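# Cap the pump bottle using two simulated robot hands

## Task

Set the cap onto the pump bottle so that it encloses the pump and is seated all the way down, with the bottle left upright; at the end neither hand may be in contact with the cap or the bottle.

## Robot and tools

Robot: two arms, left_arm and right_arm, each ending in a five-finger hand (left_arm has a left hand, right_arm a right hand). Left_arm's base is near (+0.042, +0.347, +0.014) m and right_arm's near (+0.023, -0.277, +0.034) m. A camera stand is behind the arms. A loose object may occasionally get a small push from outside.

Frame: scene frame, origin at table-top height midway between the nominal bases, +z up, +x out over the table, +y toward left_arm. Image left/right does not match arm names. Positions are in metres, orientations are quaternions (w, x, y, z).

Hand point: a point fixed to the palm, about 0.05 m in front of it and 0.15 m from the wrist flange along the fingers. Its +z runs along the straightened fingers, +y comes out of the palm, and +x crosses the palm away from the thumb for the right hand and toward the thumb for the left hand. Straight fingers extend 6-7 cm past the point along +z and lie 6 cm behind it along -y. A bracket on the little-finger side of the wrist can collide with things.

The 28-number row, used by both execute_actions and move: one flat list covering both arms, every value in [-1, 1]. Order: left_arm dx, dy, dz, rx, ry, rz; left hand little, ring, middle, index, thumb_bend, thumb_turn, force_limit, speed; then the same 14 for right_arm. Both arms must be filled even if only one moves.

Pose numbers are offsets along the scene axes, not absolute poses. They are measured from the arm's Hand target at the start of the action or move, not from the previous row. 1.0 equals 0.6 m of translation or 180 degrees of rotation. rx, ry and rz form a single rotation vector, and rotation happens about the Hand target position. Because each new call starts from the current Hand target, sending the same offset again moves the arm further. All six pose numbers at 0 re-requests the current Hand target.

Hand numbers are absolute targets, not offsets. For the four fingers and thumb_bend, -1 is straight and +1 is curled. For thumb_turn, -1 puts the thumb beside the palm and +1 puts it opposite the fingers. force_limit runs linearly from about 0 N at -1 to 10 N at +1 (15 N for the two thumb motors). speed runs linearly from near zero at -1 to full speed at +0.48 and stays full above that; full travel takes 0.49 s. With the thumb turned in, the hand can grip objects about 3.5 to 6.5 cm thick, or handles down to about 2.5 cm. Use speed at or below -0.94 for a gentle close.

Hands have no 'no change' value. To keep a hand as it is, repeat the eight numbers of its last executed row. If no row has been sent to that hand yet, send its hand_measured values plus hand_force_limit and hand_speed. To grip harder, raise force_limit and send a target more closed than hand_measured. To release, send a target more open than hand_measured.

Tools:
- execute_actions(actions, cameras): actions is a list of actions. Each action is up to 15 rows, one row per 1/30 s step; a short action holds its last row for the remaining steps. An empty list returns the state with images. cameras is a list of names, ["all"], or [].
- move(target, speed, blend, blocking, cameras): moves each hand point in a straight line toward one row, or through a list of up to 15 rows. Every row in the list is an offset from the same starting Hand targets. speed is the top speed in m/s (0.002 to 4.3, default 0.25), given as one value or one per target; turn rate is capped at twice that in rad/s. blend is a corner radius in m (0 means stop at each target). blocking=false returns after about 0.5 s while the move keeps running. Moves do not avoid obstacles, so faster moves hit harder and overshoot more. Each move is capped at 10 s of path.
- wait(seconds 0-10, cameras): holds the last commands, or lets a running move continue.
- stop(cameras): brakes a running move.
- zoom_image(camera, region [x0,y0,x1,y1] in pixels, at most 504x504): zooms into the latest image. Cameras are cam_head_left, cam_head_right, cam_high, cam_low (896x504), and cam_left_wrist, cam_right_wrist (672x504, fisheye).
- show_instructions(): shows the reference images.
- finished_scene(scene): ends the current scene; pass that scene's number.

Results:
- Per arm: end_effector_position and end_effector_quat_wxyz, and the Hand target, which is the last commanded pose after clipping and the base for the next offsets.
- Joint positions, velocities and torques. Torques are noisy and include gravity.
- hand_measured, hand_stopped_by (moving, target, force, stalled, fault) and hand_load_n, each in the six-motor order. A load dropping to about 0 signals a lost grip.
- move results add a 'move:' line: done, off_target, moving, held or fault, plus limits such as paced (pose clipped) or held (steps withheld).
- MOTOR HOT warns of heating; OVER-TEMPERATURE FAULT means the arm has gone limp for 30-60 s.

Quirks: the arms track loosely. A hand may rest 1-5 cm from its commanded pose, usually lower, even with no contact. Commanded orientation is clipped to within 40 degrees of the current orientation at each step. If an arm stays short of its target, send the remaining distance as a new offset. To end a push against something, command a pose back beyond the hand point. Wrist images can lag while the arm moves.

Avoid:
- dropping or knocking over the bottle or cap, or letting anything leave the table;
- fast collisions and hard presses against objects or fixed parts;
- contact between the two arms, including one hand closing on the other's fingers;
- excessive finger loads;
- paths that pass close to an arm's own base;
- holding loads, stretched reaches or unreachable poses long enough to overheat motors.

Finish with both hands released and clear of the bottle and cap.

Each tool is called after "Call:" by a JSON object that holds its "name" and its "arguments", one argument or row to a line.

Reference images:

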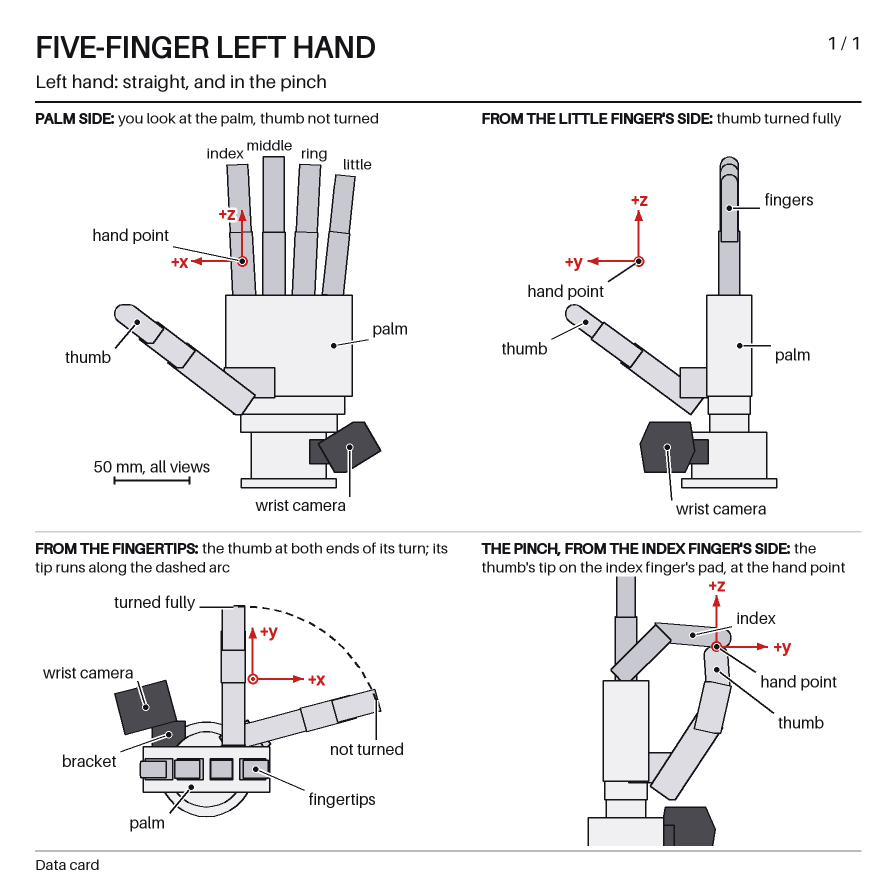

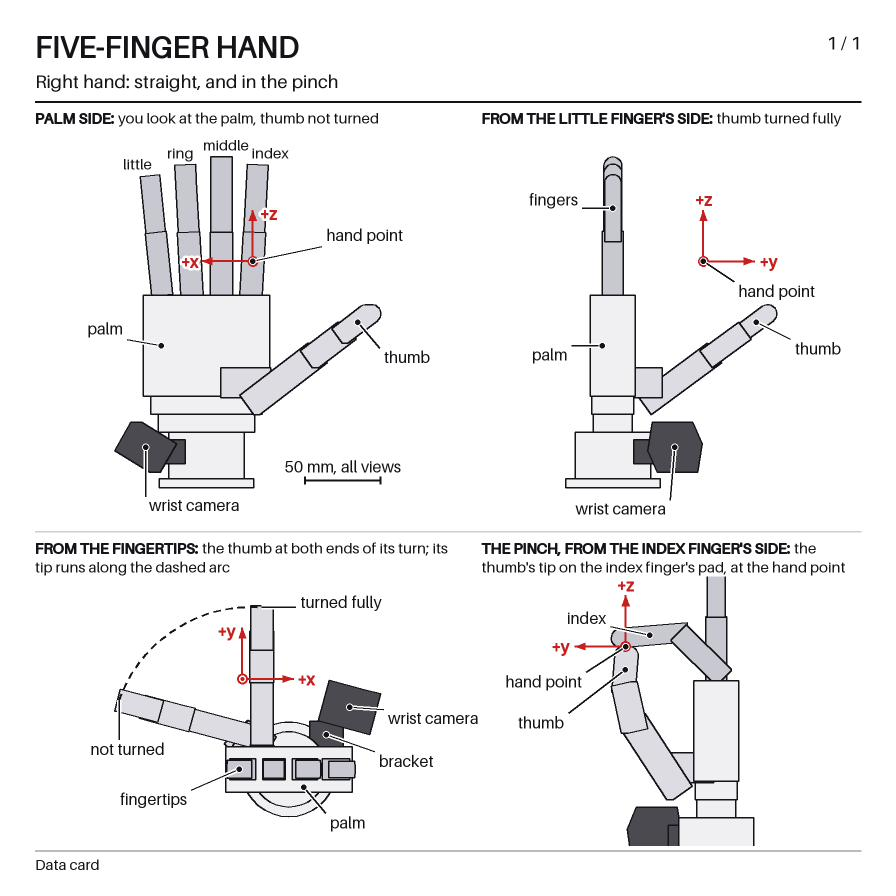

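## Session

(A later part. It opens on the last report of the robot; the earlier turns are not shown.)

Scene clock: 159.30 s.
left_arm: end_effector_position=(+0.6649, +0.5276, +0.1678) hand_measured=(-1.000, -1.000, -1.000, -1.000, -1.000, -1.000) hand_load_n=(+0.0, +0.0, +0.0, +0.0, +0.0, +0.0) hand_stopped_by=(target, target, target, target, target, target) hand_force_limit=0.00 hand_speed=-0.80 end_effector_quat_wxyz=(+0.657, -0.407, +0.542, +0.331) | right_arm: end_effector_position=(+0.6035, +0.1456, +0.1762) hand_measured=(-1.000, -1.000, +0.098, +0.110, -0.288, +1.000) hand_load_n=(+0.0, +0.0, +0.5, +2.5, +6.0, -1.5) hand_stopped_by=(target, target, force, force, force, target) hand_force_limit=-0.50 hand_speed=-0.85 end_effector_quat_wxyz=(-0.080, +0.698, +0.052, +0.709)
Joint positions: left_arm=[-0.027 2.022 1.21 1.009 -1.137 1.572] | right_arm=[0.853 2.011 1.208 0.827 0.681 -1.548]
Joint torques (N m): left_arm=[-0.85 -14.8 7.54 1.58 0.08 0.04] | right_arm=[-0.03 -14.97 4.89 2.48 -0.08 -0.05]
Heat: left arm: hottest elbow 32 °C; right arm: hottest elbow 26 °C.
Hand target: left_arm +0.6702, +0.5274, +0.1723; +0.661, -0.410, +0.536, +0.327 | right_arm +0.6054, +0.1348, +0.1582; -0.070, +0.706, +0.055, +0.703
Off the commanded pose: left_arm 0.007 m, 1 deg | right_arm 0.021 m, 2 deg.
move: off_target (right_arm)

Call:
{"name": "wait", "arguments": {
  "seconds": 0.05,
  "cameras": ["cam_high","cam_low","cam_head_left","cam_head_right"]
}}

Call:
{"name": "zoom_image", "arguments": {
  "camera": "cam_low",
  "region": [487, 240, 527, 370]
}}

Call:
{"name": "zoom_image", "arguments": {
  "camera": "cam_low",
  "region": [487, 280, 527, 320]
}}

Call:
{"name": "zoom_image", "arguments": {
  "camera": "cam_high",
  "region": [518, 180, 568, 250]
}}

Call:
{"name": "zoom_image", "arguments": {
  "camera": "cam_head_right",
  "region": [335, 195, 395, 265]
}}

Scene clock: 159.90 s.
left_arm: end_effector_position=(+0.6649, +0.5276, +0.1678) hand_measured=(-1.000, -1.000, -1.000, -1.000, -1.000, -1.000) hand_load_n=(+0.0, +0.0, +0.0, +0.0, +0.0, +0.0) hand_stopped_by=(target, target, target, target, target, target) hand_force_limit=0.00 hand_speed=-0.80 end_effector_quat_wxyz=(+0.657, -0.407, +0.542, +0.331) | right_arm: end_effector_position=(+0.6035, +0.1456, +0.1762) hand_measured=(-1.000, -1.000, +0.098, +0.110, -0.288, +1.000) hand_load_n=(+0.0, +0.0, +0.5, +2.5, +6.0, -1.5) hand_stopped_by=(target, target, force, force, force, target) hand_force_limit=-0.50 hand_speed=-0.85 end_effector_quat_wxyz=(-0.080, +0.698, +0.052, +0.709)
Joint positions: left_arm=[-0.027 2.022 1.21 1.009 -1.137 1.572] | right_arm=[0.853 2.011 1.208 0.827 0.681 -1.548]
Joint torques (N m): left_arm=[-0.85 -14.8 7.53 1.58 0.08 0.04] | right_arm=[0.38 -15.09 4.93 2.48 -0.06 -0.05]
Heat: left arm: hottest elbow 32 °C; right arm: hottest elbow 26 °C.
Hand target: left_arm +0.6702, +0.5274, +0.1723; +0.661, -0.410, +0.536, +0.327 | right_arm +0.6054, +0.1348, +0.1582; -0.070, +0.706, +0.055, +0.703
Off the commanded pose: left_arm 0.007 m, 1 deg | right_arm 0.021 m, 2 deg.
wait: 0.07 s; at rest from the start
Images, in order (width x height): cam_head_left 896x504, cam_head_right 896x504, cam_high 896x504, cam_low 896x504.

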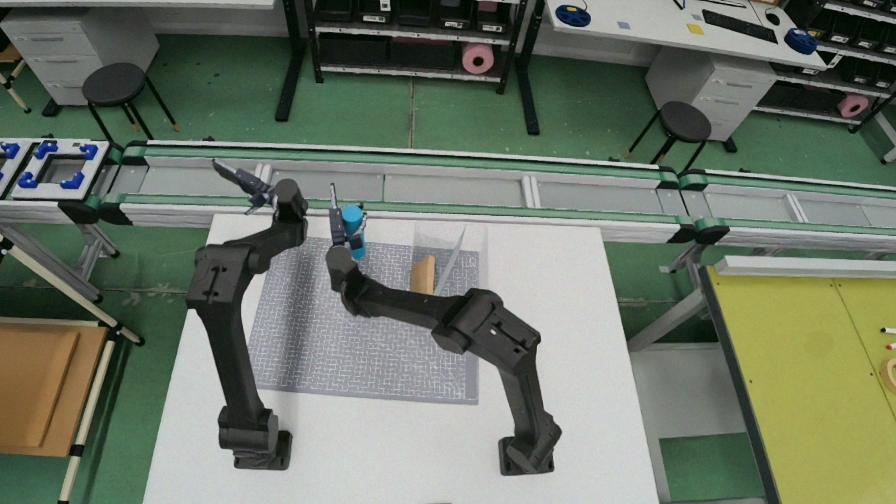

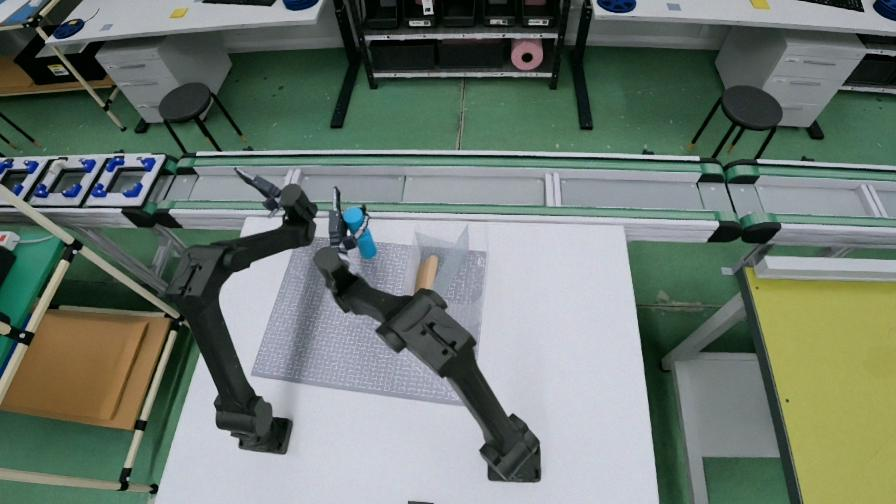

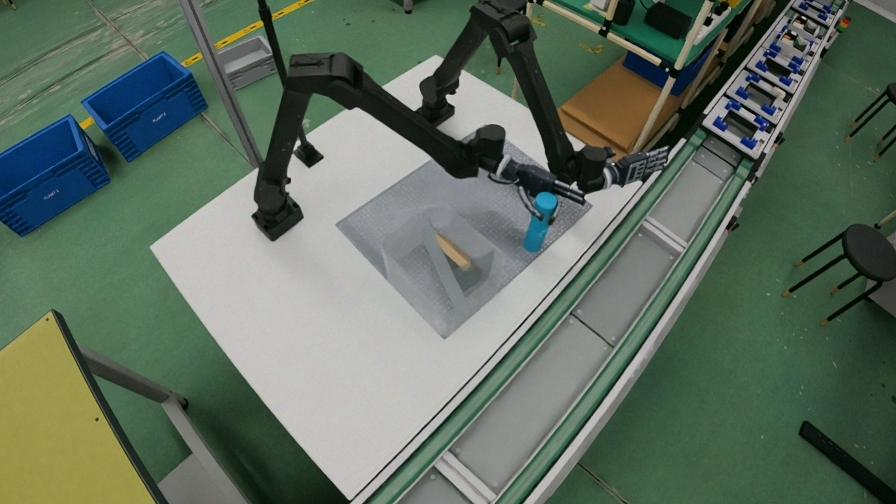

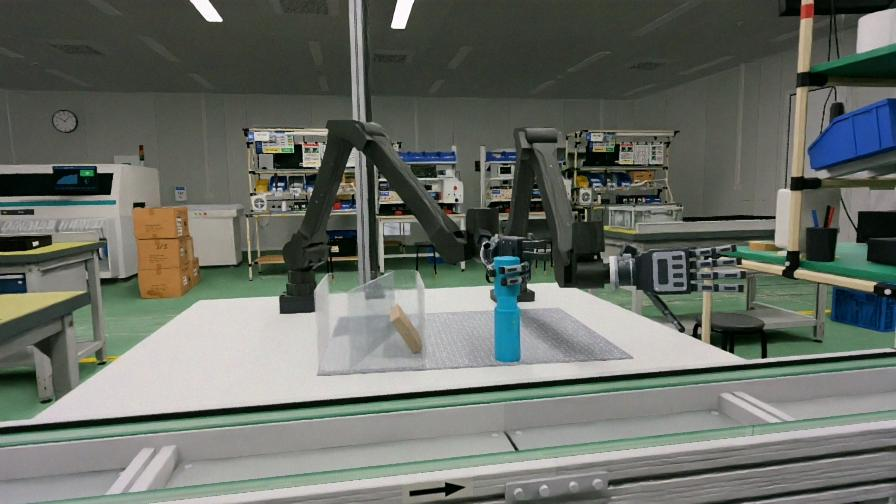

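Scaled by 3.877 from the camera's 896x504 image, which has a finer 1280x720 frame.

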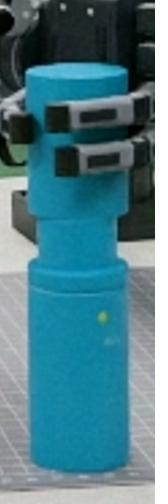

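Scaled by 12.600 from the camera's 896x504 image, which has a finer 1280x720 frame.

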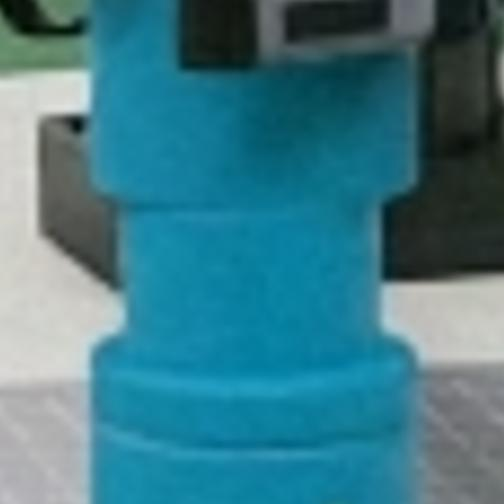

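Scaled by 7.200 from the camera's 896x504 image, which has a finer 1280x720 frame.

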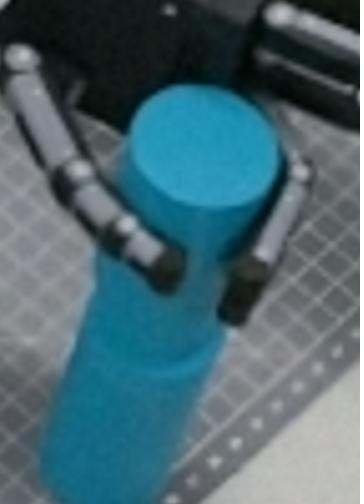

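Scaled by 7.200 from the camera's 896x504 image, which has a finer 1280x720 frame.

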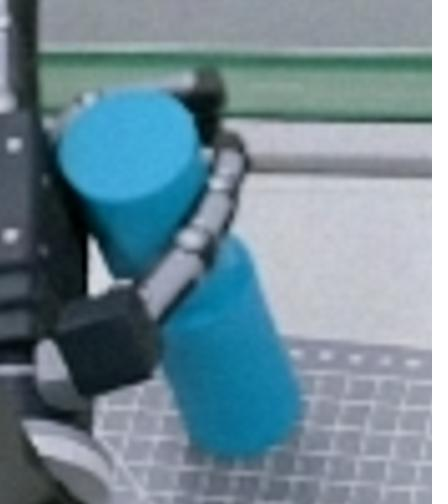

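Call:
{"name": "move", "arguments": {
  "target": [0,0,0,0,0,0,-1,-1,-1,-1,-1,-1,0,-0.8,-0.0058,0.0081,0.019,0.0041,-0.0035,0,-1,-1,0.2,0.2,0.4,1,-0.5,-0.85],
  "speed": 0.06
}}

Scene clock: 163.40 s.
left_arm: end_effector_position=(+0.6649, +0.5276, +0.1678) hand_measured=(-1.000, -1.000, -1.000, -1.000, -1.000, -1.000) hand_load_n=(+0.0, +0.0, +0.0, -0.5, +0.0, +0.0) hand_stopped_by=(target, target, target, target, target, target) hand_force_limit=0.00 hand_speed=-0.80 end_effector_quat_wxyz=(+0.657, -0.407, +0.542, +0.331) | right_arm: end_effector_position=(+0.6035, +0.1454, +0.1762) hand_measured=(-1.000, -1.000, +0.098, +0.110, -0.288, +1.000) hand_load_n=(+0.0, +0.0, +0.5, +2.5, +6.0, -1.0) hand_stopped_by=(target, target, force, force, force, target) hand_force_limit=-0.50 hand_speed=-0.85 end_effector_quat_wxyz=(-0.079, +0.698, +0.052, +0.709)
Joint positions: left_arm=[-0.027 2.022 1.21 1.009 -1.137 1.572] | right_arm=[0.853 2.011 1.208 0.827 0.682 -1.548]
Joint torques (N m): left_arm=[-0.85 -14.8 7.54 1.57 0.08 0.04] | right_arm=[0.97 -16.15 5.3 2.37 0.27 -0.04]
Heat: left arm: hottest elbow 32 °C; right arm: hottest shoulder 25 °C.
Hand target: left_arm +0.6702, +0.5274, +0.1723; +0.661, -0.410, +0.536, +0.327 | right_arm +0.6019, +0.1397, +0.1696; -0.074, +0.702, +0.051, +0.707
Off the commanded pose: left_arm 0.007 m, 1 deg | right_arm 0.009 m, 1 deg.
move: done

Call:
{"name": "move", "arguments": {
  "target": [0,0,0,0,0,0,-1,-1,-1,-1,-1,-1,0,-0.8,0,0,0,0,0,0,-1,-1,0.04,0.05,-0.34,1,-0.5,-0.9],
  "speed": 0.06,
  "cameras": ["cam_high","cam_low","cam_right_wrist"]
}}

Call:
{"name": "zoom_image", "arguments": {
  "camera": "cam_low",
  "region": [487, 240, 527, 370]
}}

Call:
{"name": "zoom_image", "arguments": {
  "camera": "cam_low",
  "region": [487, 280, 527, 320]
}}

Call:
{"name": "zoom_image", "arguments": {
  "camera": "cam_high",
  "region": [518, 180, 568, 250]
}}

Scene clock: 164.97 s.
left_arm: end_effector_position=(+0.6649, +0.5276, +0.1678) hand_measured=(-1.000, -1.000, -1.000, -1.000, -1.000, -1.000) hand_load_n=(+0.0, +0.0, +0.0, +0.0, +0.0, +0.0) hand_stopped_by=(target, target, target, target, target, target) hand_force_limit=0.00 hand_speed=-0.80 end_effector_quat_wxyz=(+0.657, -0.407, +0.542, +0.331) | right_arm: end_effector_position=(+0.6026, +0.1440, +0.1741) hand_measured=(-1.000, -1.000, +0.040, +0.050, -0.340, +1.000) hand_load_n=(+0.0, +0.0, +0.0, +0.5, +0.0, +0.5) hand_stopped_by=(target, target, target, target, target, target) hand_force_limit=-0.50 hand_speed=-0.90 end_effector_quat_wxyz=(-0.078, +0.700, +0.052, +0.708)
Joint positions: left_arm=[-0.027 2.022 1.21 1.009 -1.137 1.572] | right_arm=[0.853 2.011 1.203 0.827 0.683 -1.548]
Joint torques (N m): left_arm=[-0.85 -14.86 7.54 1.57 0.08 0.04] | right_arm=[0.85 -16.03 5.64 2.33 0.2 -0.07]
Heat: left arm: hottest elbow 32 °C; right arm: hottest shoulder 25 °C.
Hand target: left_arm +0.6702, +0.5274, +0.1723; +0.661, -0.410, +0.536, +0.327 | right_arm +0.6020, +0.1398, +0.1697; -0.074, +0.702, +0.051, +0.707
Off the commanded pose: left_arm 0.007 m, 1 deg | right_arm 0.006 m, 1 deg.
move: done
camera_calibration:
cam_right_wrist: T_world_to_cam=[[0.209489, -0.959498, 0.188355, -0.013955], [-0.463901, -0.267097, -0.844663, 0.462662], [0.860762, 0.0895689, -0.501066, -0.328887], [0, 0, 0, 1]] pos_world=[0.500646, 0.139644, 0.228628]
Images, in order (width x height): cam_high 896x504, cam_low 896x504, cam_right_wrist 672x504.

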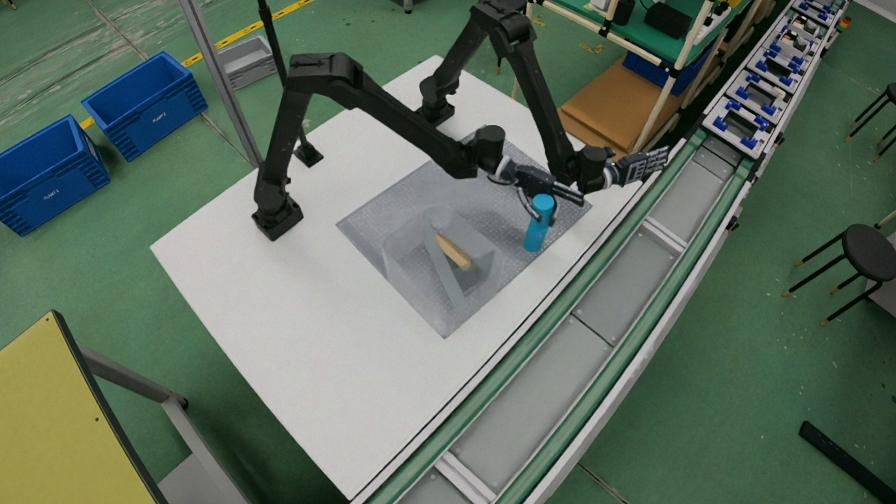

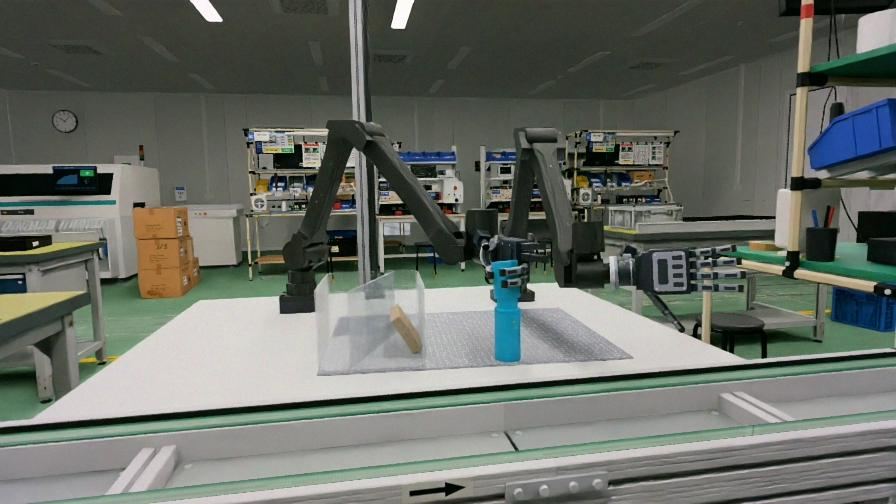

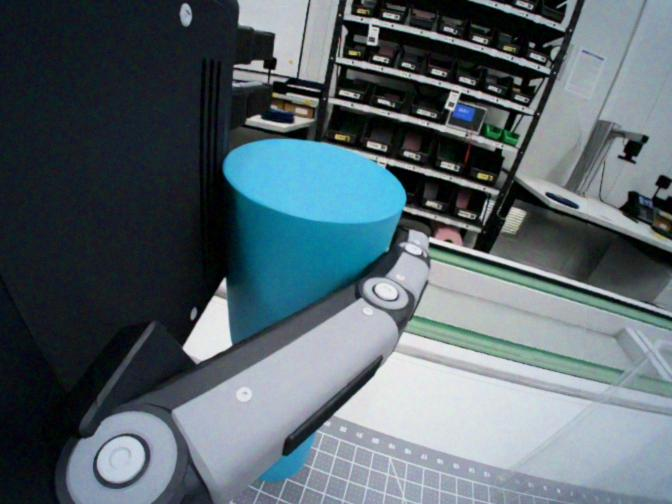

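Scaled by 3.877 from the camera's 896x504 image, which has a finer 1280x720 frame.

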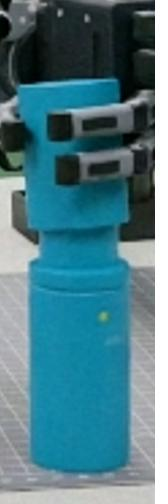

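Scaled by 12.600 from the camera's 896x504 image, which has a finer 1280x720 frame.

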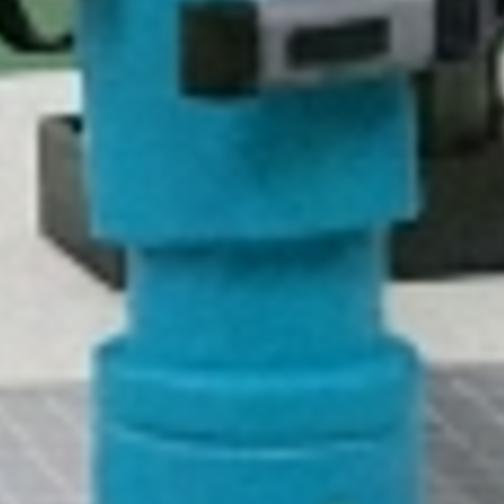

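Scaled by 7.200 from the camera's 896x504 image, which has a finer 1280x720 frame.

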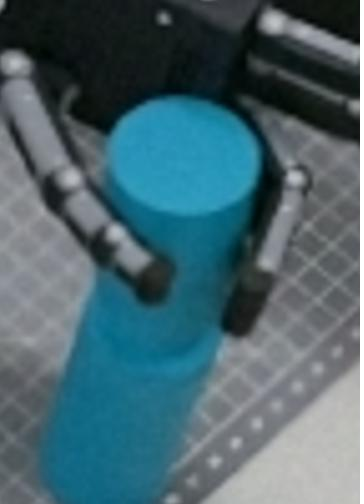

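Call:
{"name": "move", "arguments": {
  "target": [0,0,0,0,0,0,-1,-1,-1,-1,-1,-1,0,-0.8,0,0,0,0,0,0,-1,-1,-0.02,-0.01,-0.42,1,-0.5,-0.85],
  "speed": 0.06,
  "cameras": ["cam_high","cam_low","cam_right_wrist"]
}}

Call:
{"name": "zoom_image", "arguments": {
  "camera": "cam_low",
  "region": [477, 240, 537, 370]
}}

Call:
{"name": "zoom_image", "arguments": {
  "camera": "cam_high",
  "region": [518, 180, 568, 250]
}}

Scene clock: 166.33 s.
left_arm: end_effector_position=(+0.6649, +0.5276, +0.1678) hand_measured=(-1.000, -1.000, -1.000, -1.000, -1.000, -1.000) hand_load_n=(+0.0, +0.0, +0.0, +0.0, +0.0, +0.0) hand_stopped_by=(target, target, target, target, target, target) hand_force_limit=0.00 hand_speed=-0.80 end_effector_quat_wxyz=(+0.657, -0.407, +0.542, +0.331) | right_arm: end_effector_position=(+0.6026, +0.1440, +0.1741) hand_measured=(-1.000, -1.000, -0.020, -0.010, -0.420, +1.000) hand_load_n=(+0.0, +0.0, +0.0, +0.0, +0.0, +0.0) hand_stopped_by=(target, target, target, target, target, target) hand_force_limit=-0.50 hand_speed=-0.85 end_effector_quat_wxyz=(-0.078, +0.700, +0.052, +0.708)
Joint positions: left_arm=[-0.027 2.022 1.21 1.009 -1.137 1.572] | right_arm=[0.853 2.011 1.203 0.827 0.683 -1.548]
Joint torques (N m): left_arm=[-0.85 -14.8 7.54 1.58 0.08 0.04] | right_arm=[0.73 -16.09 5.61 2.41 0.19 -0.05]
Heat: left arm: hottest elbow 32 °C; right arm: hottest shoulder 25 °C.
Hand target: left_arm +0.6702, +0.5274, +0.1723; +0.661, -0.410, +0.536, +0.327 | right_arm +0.6020, +0.1398, +0.1697; -0.074, +0.702, +0.051, +0.707
Off the commanded pose: left_arm 0.007 m, 1 deg | right_arm 0.006 m, 1 deg.
move: done
camera_calibration:
cam_right_wrist: T_world_to_cam=[[0.209489, -0.959498, 0.188355, -0.013955], [-0.463901, -0.267097, -0.844663, 0.462662], [0.860762, 0.0895689, -0.501066, -0.328887], [0, 0, 0, 1]] pos_world=[0.500646, 0.139644, 0.228628]
Images, in order (width x height): cam_high 896x504, cam_low 896x504, cam_right_wrist 672x504.

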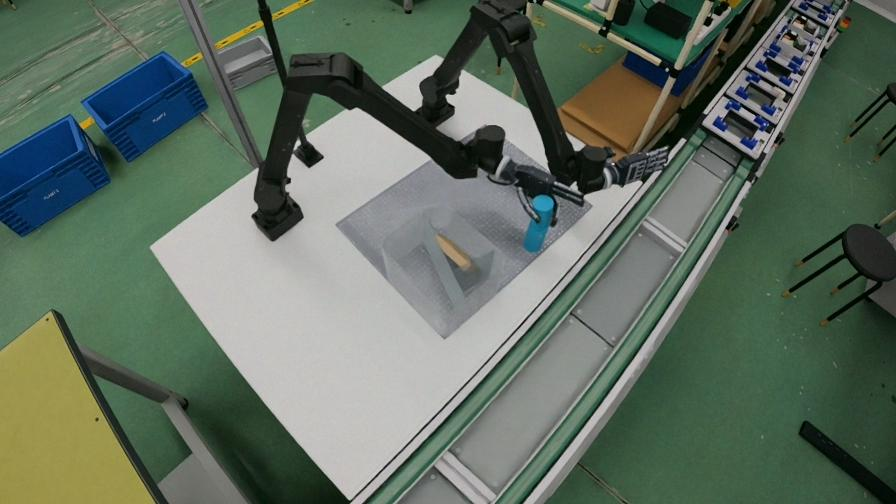

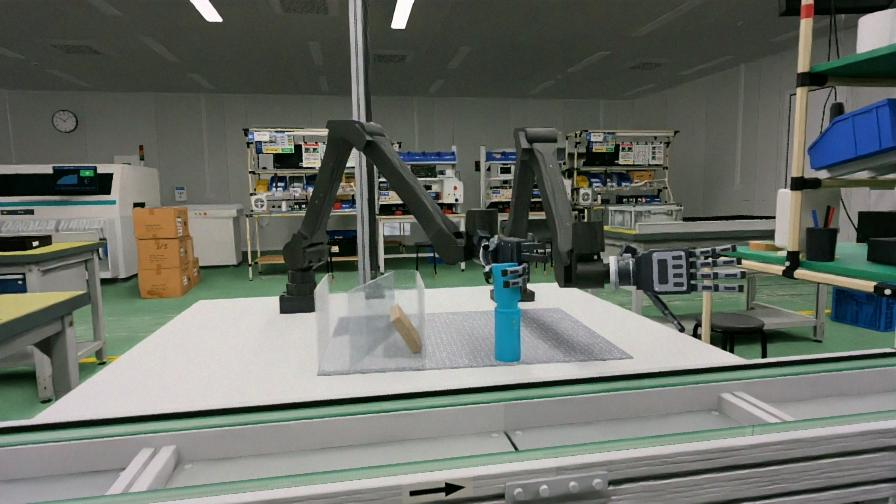

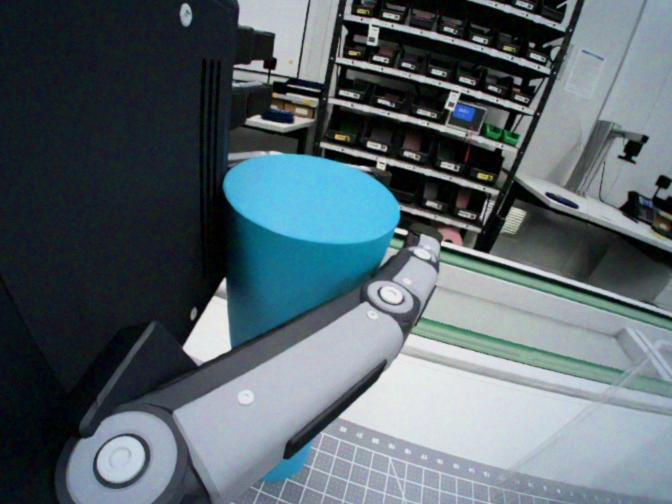

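Scaled by 3.877 from the camera's 896x504 image, which has a finer 1280x720 frame.

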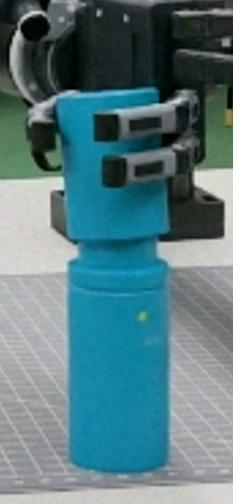

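Scaled by 7.200 from the camera's 896x504 image, which has a finer 1280x720 frame.

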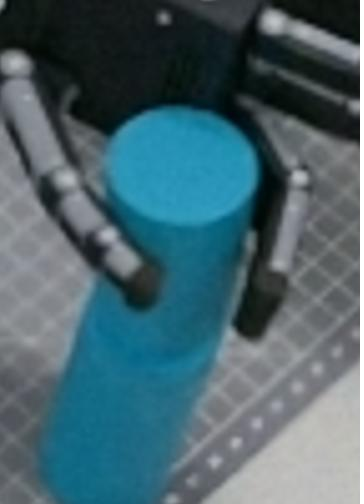

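Call:
{"name": "execute_actions", "arguments": {
  "actions": [
    [[0,0,0,0,0,0,-1,-1,-1,-1,-1,-1,0,-0.8,0,0,0,0,0,0,-1,-1,-0.1,-0.09,-0.5,1,-0.5,-0.85]]
  ],
  "cameras": ["cam_low","cam_high"]
}}

Call:
{"name": "zoom_image", "arguments": {
  "camera": "cam_low",
  "region": [280, 120, 480, 320]
}}

Call:
{"name": "zoom_image", "arguments": {
  "camera": "cam_high",
  "region": [350, 130, 550, 330]
}}

Scene clock: 170.37 s.
left_arm: end_effector_position=(+0.6649, +0.5276, +0.1678) hand_measured=(-1.000, -1.000, -1.000, -1.000, -1.000, -1.000) hand_load_n=(+0.0, +0.0, +0.0, +0.0, +0.0, +0.0) hand_stopped_by=(target, target, target, target, target, target) hand_force_limit=0.00 hand_speed=-0.80 end_effector_quat_wxyz=(+0.657, -0.407, +0.542, +0.331) | right_arm: end_effector_position=(+0.6026, +0.1440, +0.1741) hand_measured=(-1.000, -1.000, -0.100, -0.090, -0.500, +1.000) hand_load_n=(+0.0, +0.0, +0.0, +0.0, +0.0, +0.5) hand_stopped_by=(target, target, target, target, target, target) hand_force_limit=-0.50 hand_speed=-0.85 end_effector_quat_wxyz=(-0.078, +0.700, +0.052, +0.708)
Joint positions: left_arm=[-0.027 2.022 1.21 1.009 -1.137 1.572] | right_arm=[0.853 2.011 1.203 0.827 0.683 -1.548]
Joint velocities: left_arm=[within noise] | right_arm=[-0.005 -0.005 -0.012 0.012 0.051 -0.154]
Joint torques (N m): left_arm=[-0.85 -14.86 7.56 1.59 0.08 0.04] | right_arm=[1.03 -15.97 5.61 2.41 0.19 -0.05]
Heat: left arm: hottest elbow 32 °C; right arm: hottest shoulder 25 °C.
Hand target: left_arm +0.6702, +0.5274, +0.1723; +0.661, -0.410, +0.536, +0.327 | right_arm +0.6020, +0.1398, +0.1697; -0.074, +0.702, +0.051, +0.707
Off the commanded pose: left_arm 0.007 m, 1 deg | right_arm 0.006 m, 1 deg.
Images, in order (width x height): cam_high 896x504, cam_low 896x504.

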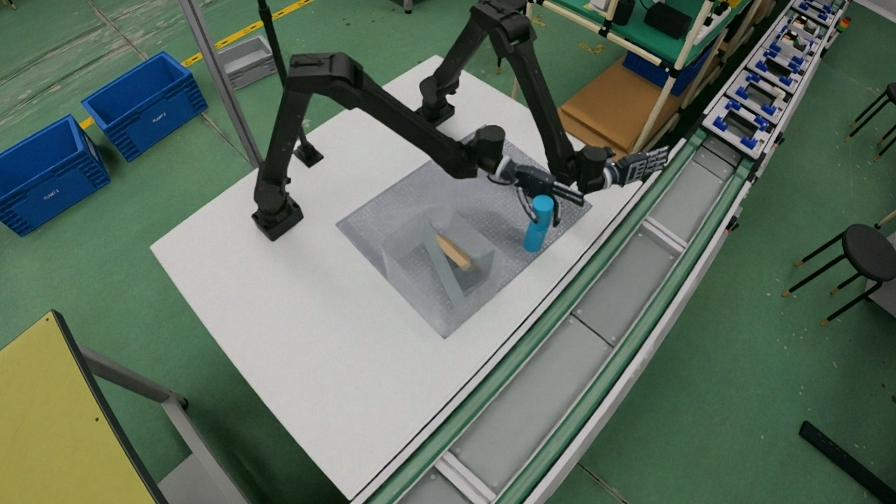

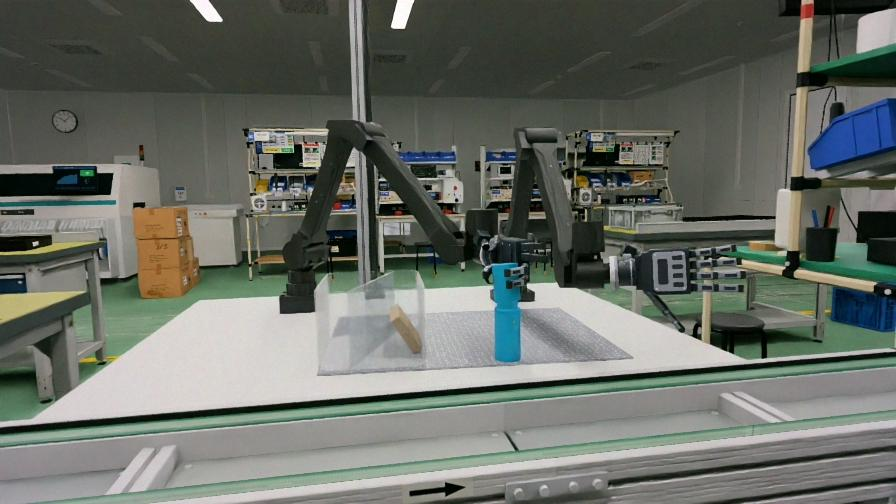

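Scaled by 2.520 from the camera's 896x504 image, which has a finer 1280x720 frame.

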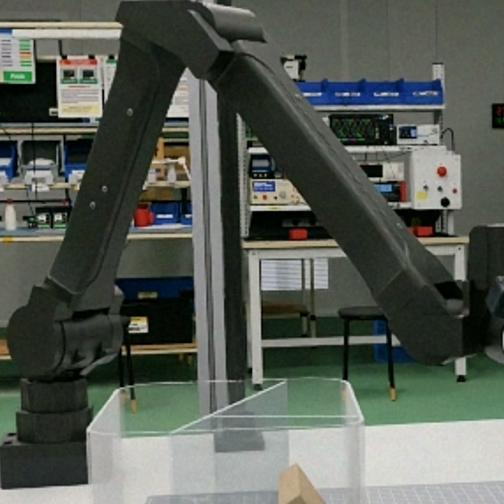

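Scaled by 2.520 from the camera's 896x504 image, which has a finer 1280x720 frame.

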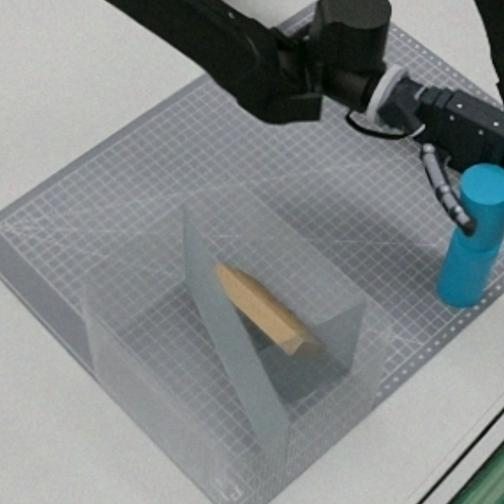

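Call:
{"name": "zoom_image", "arguments": {
  "camera": "cam_low",
  "region": [450, 230, 570, 370]
}}

Call:
{"name": "zoom_image", "arguments": {
  "camera": "cam_high",
  "region": [490, 160, 600, 270]
}}

Scaled by 3.600 from the camera's 896x504 image, which has a finer 1280x720 frame.

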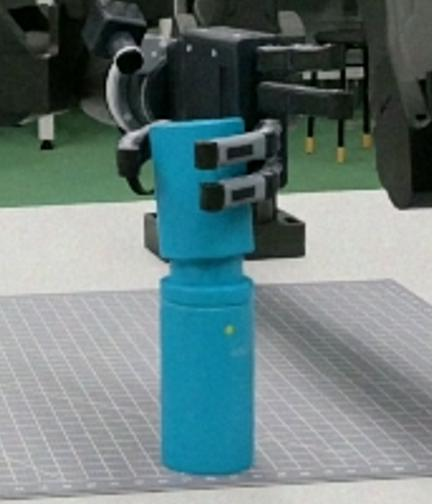

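Scaled by 4.582 from the camera's 896x504 image, which has a finer 1280x720 frame.

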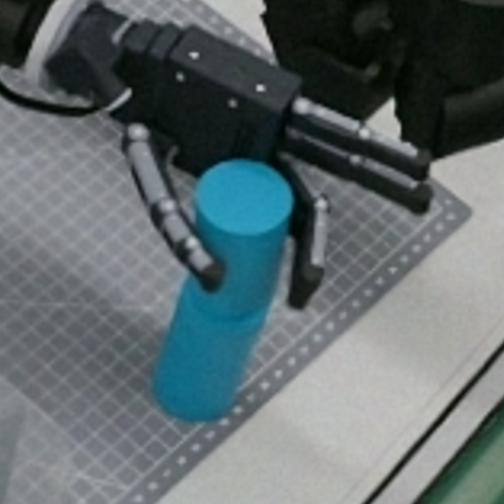

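Call:
{"name": "execute_actions", "arguments": {
  "actions": [
    [[0,0,0,0,0,0,-1,-1,-1,-1,-1,-1,0,-0.8,0,0,0,0,0,0,-1,-1,-0.25,-0.24,-0.6,1,-0.5,-0.85]]
  ],
  "cameras": ["cam_low","cam_high"]
}}

Call:
{"name": "zoom_image", "arguments": {
  "camera": "cam_low",
  "region": [450, 230, 570, 370]
}}

Call:
{"name": "zoom_image", "arguments": {
  "camera": "cam_high",
  "region": [490, 160, 600, 270]
}}

Scene clock: 171.73 s.
left_arm: end_effector_position=(+0.6649, +0.5276, +0.1678) hand_measured=(-1.000, -1.000, -1.000, -1.000, -1.000, -1.000) hand_load_n=(+0.0, +0.0, +0.0, +0.0, +0.0, +0.0) hand_stopped_by=(target, target, target, target, target, target) hand_force_limit=0.00 hand_speed=-0.80 end_effector_quat_wxyz=(+0.657, -0.407, +0.542, +0.331) | right_arm: end_effector_position=(+0.6026, +0.1440, +0.1741) hand_measured=(-1.000, -1.000, -0.250, -0.240, -0.600, +1.000) hand_load_n=(+0.0, +0.0, +0.0, +0.0, +0.0, +0.5) hand_stopped_by=(target, target, target, target, target, target) hand_force_limit=-0.50 hand_speed=-0.85 end_effector_quat_wxyz=(-0.078, +0.700, +0.052, +0.708)
Joint positions: left_arm=[-0.027 2.022 1.21 1.009 -1.137 1.572] | right_arm=[0.853 2.011 1.203 0.827 0.683 -1.548]
Joint torques (N m): left_arm=[-0.85 -14.8 7.53 1.58 0.08 0.04] | right_arm=[0.79 -16.09 5.61 2.35 0.2 -0.05]
Heat: left arm: hottest elbow 32 °C; right arm: hottest shoulder 25 °C.
Hand target: left_arm +0.6702, +0.5274, +0.1723; +0.661, -0.410, +0.536, +0.327 | right_arm +0.6020, +0.1398, +0.1697; -0.074, +0.702, +0.051, +0.707
Off the commanded pose: left_arm 0.007 m, 1 deg | right_arm 0.006 m, 0 deg.
Images, in order (width x height): cam_high 896x504, cam_low 896x504.

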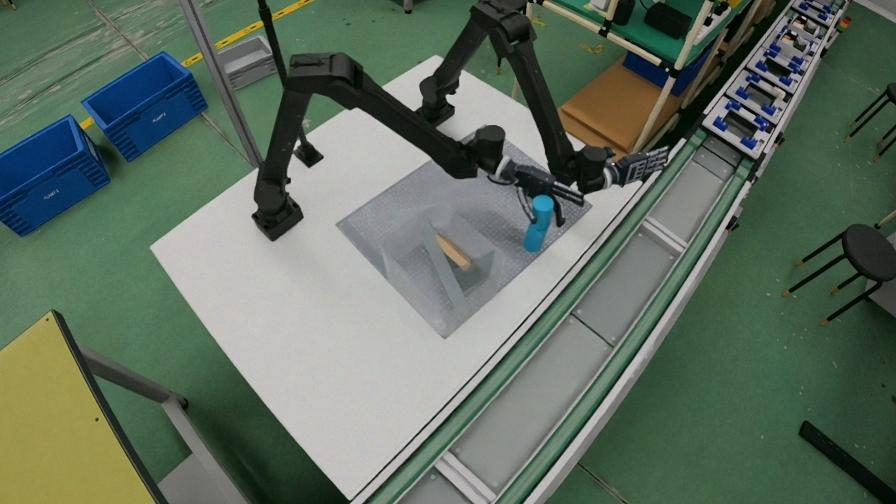

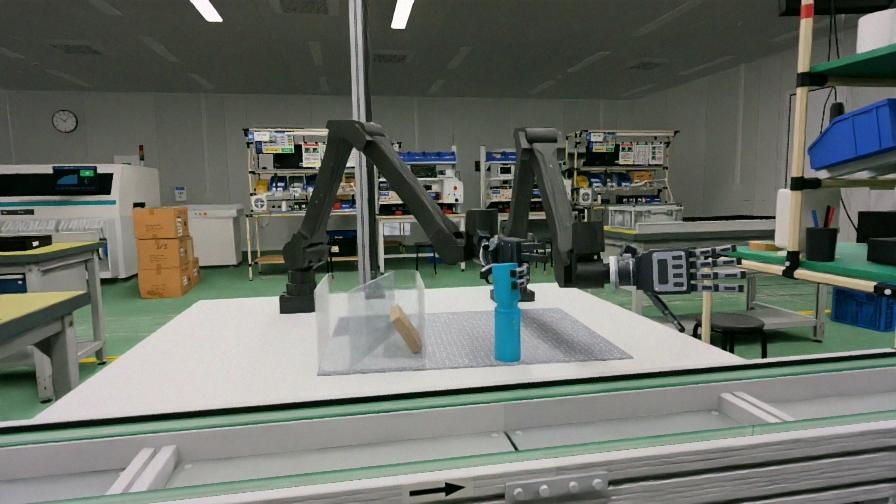

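Scaled by 3.600 from the camera's 896x504 image, which has a finer 1280x720 frame.

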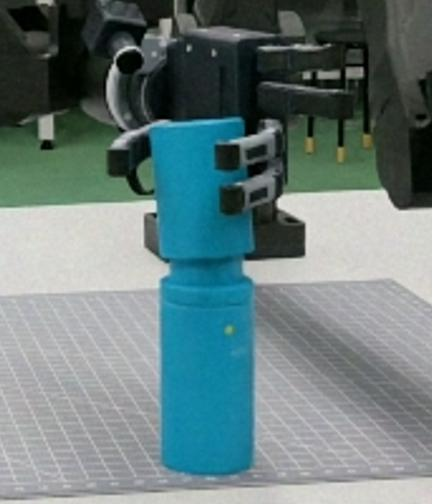

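Scaled by 4.582 from the camera's 896x504 image, which has a finer 1280x720 frame.

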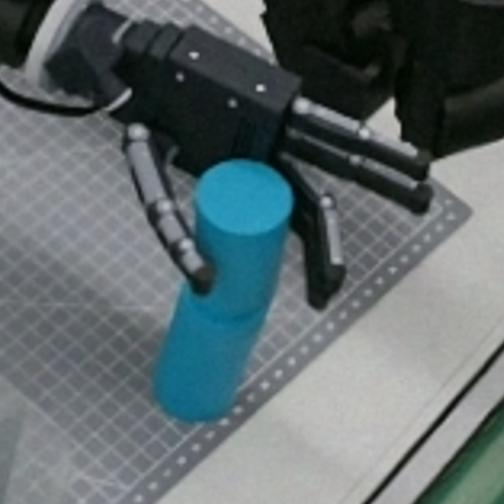

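Call:
{"name": "execute_actions", "arguments": {
  "actions": [
    [[0,0,0,0,0,0,-1,-1,-1,-1,-1,-1,0,-0.8,0,0,0,0,0,0,-1,-1,-0.25,-0.24,-0.42,1,-0.7,-0.85]]
  ],
  "cameras": ["cam_low","cam_high"]
}}

Call:
{"name": "zoom_image", "arguments": {
  "camera": "cam_low",
  "region": [450, 230, 570, 370]
}}

Call:
{"name": "zoom_image", "arguments": {
  "camera": "cam_high",
  "region": [490, 160, 600, 270]
}}

Scene clock: 174.73 s.
left_arm: end_effector_position=(+0.6649, +0.5276, +0.1678) hand_measured=(-1.000, -1.000, -1.000, -1.000, -1.000, -1.000) hand_load_n=(+0.0, +0.0, +0.0, +0.0, +0.0, +0.0) hand_stopped_by=(target, target, target, target, target, target) hand_force_limit=0.00 hand_speed=-0.80 end_effector_quat_wxyz=(+0.657, -0.407, +0.542, +0.331) | right_arm: end_effector_position=(+0.6026, +0.1440, +0.1741) hand_measured=(-1.000, -1.000, -0.250, -0.240, -0.420, +1.000) hand_load_n=(+0.0, +0.0, +0.0, +0.0, +0.5, +0.0) hand_stopped_by=(target, target, target, target, target, target) hand_force_limit=-0.70 hand_speed=-0.85 end_effector_quat_wxyz=(-0.078, +0.700, +0.052, +0.708)
Joint positions: left_arm=[-0.027 2.022 1.21 1.009 -1.137 1.572] | right_arm=[0.853 2.011 1.203 0.827 0.683 -1.548]
Joint torques (N m): left_arm=[-0.79 -14.8 7.54 1.58 0.08 0.04] | right_arm=[1.08 -15.97 5.65 2.33 0.18 -0.06]
Heat: left arm: hottest elbow 32 °C; right arm: hottest shoulder 25 °C.
Hand target: left_arm +0.6702, +0.5274, +0.1723; +0.661, -0.410, +0.536, +0.327 | right_arm +0.6020, +0.1398, +0.1697; -0.074, +0.702, +0.051, +0.707
Off the commanded pose: left_arm 0.007 m, 1 deg | right_arm 0.006 m, 0 deg.
Images, in order (width x height): cam_high 896x504, cam_low 896x504.

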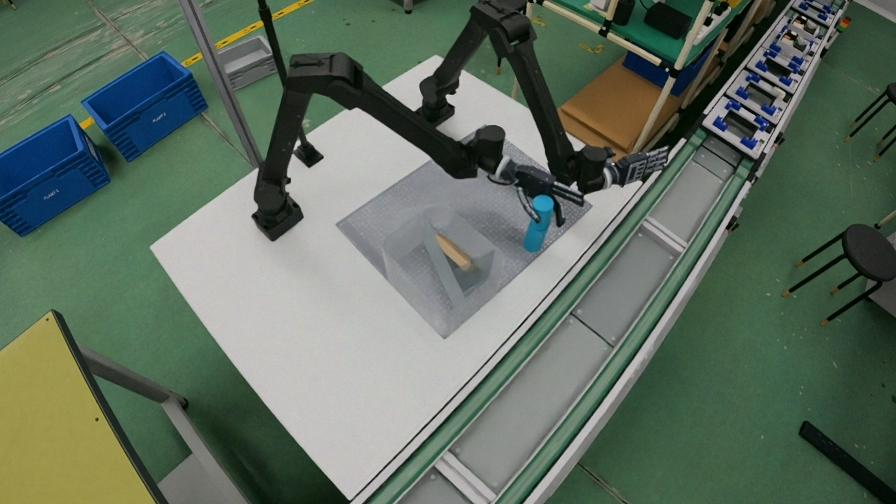

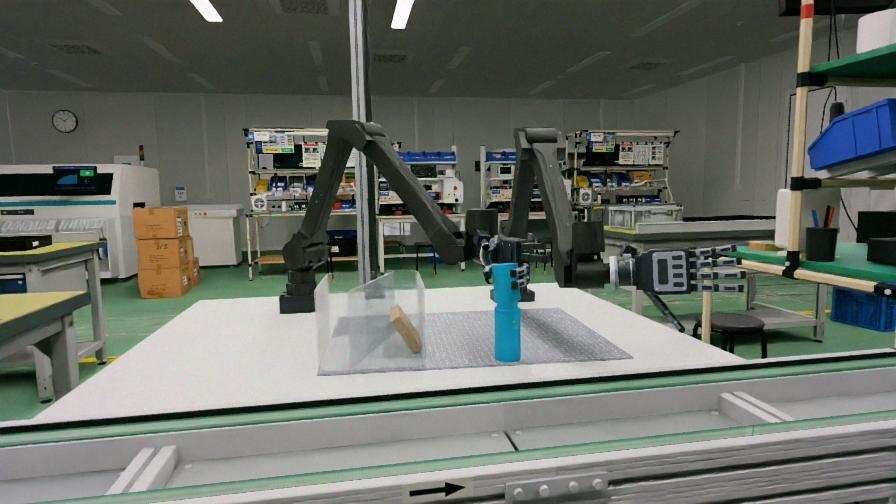

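Scaled by 3.600 from the camera's 896x504 image, which has a finer 1280x720 frame.

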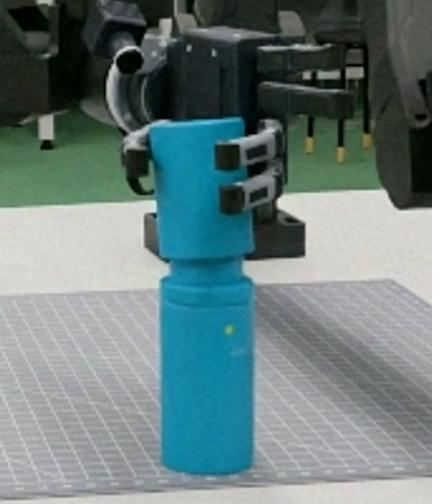

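Scaled by 4.582 from the camera's 896x504 image, which has a finer 1280x720 frame.

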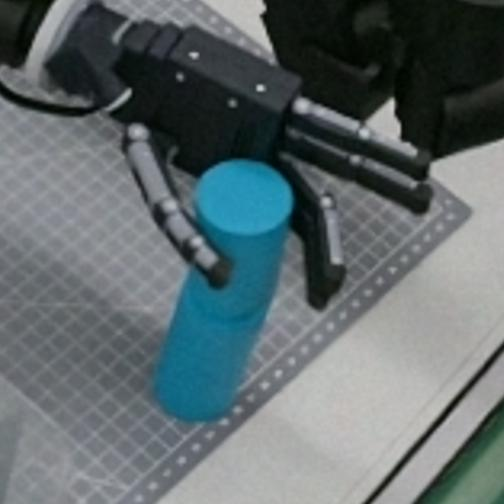

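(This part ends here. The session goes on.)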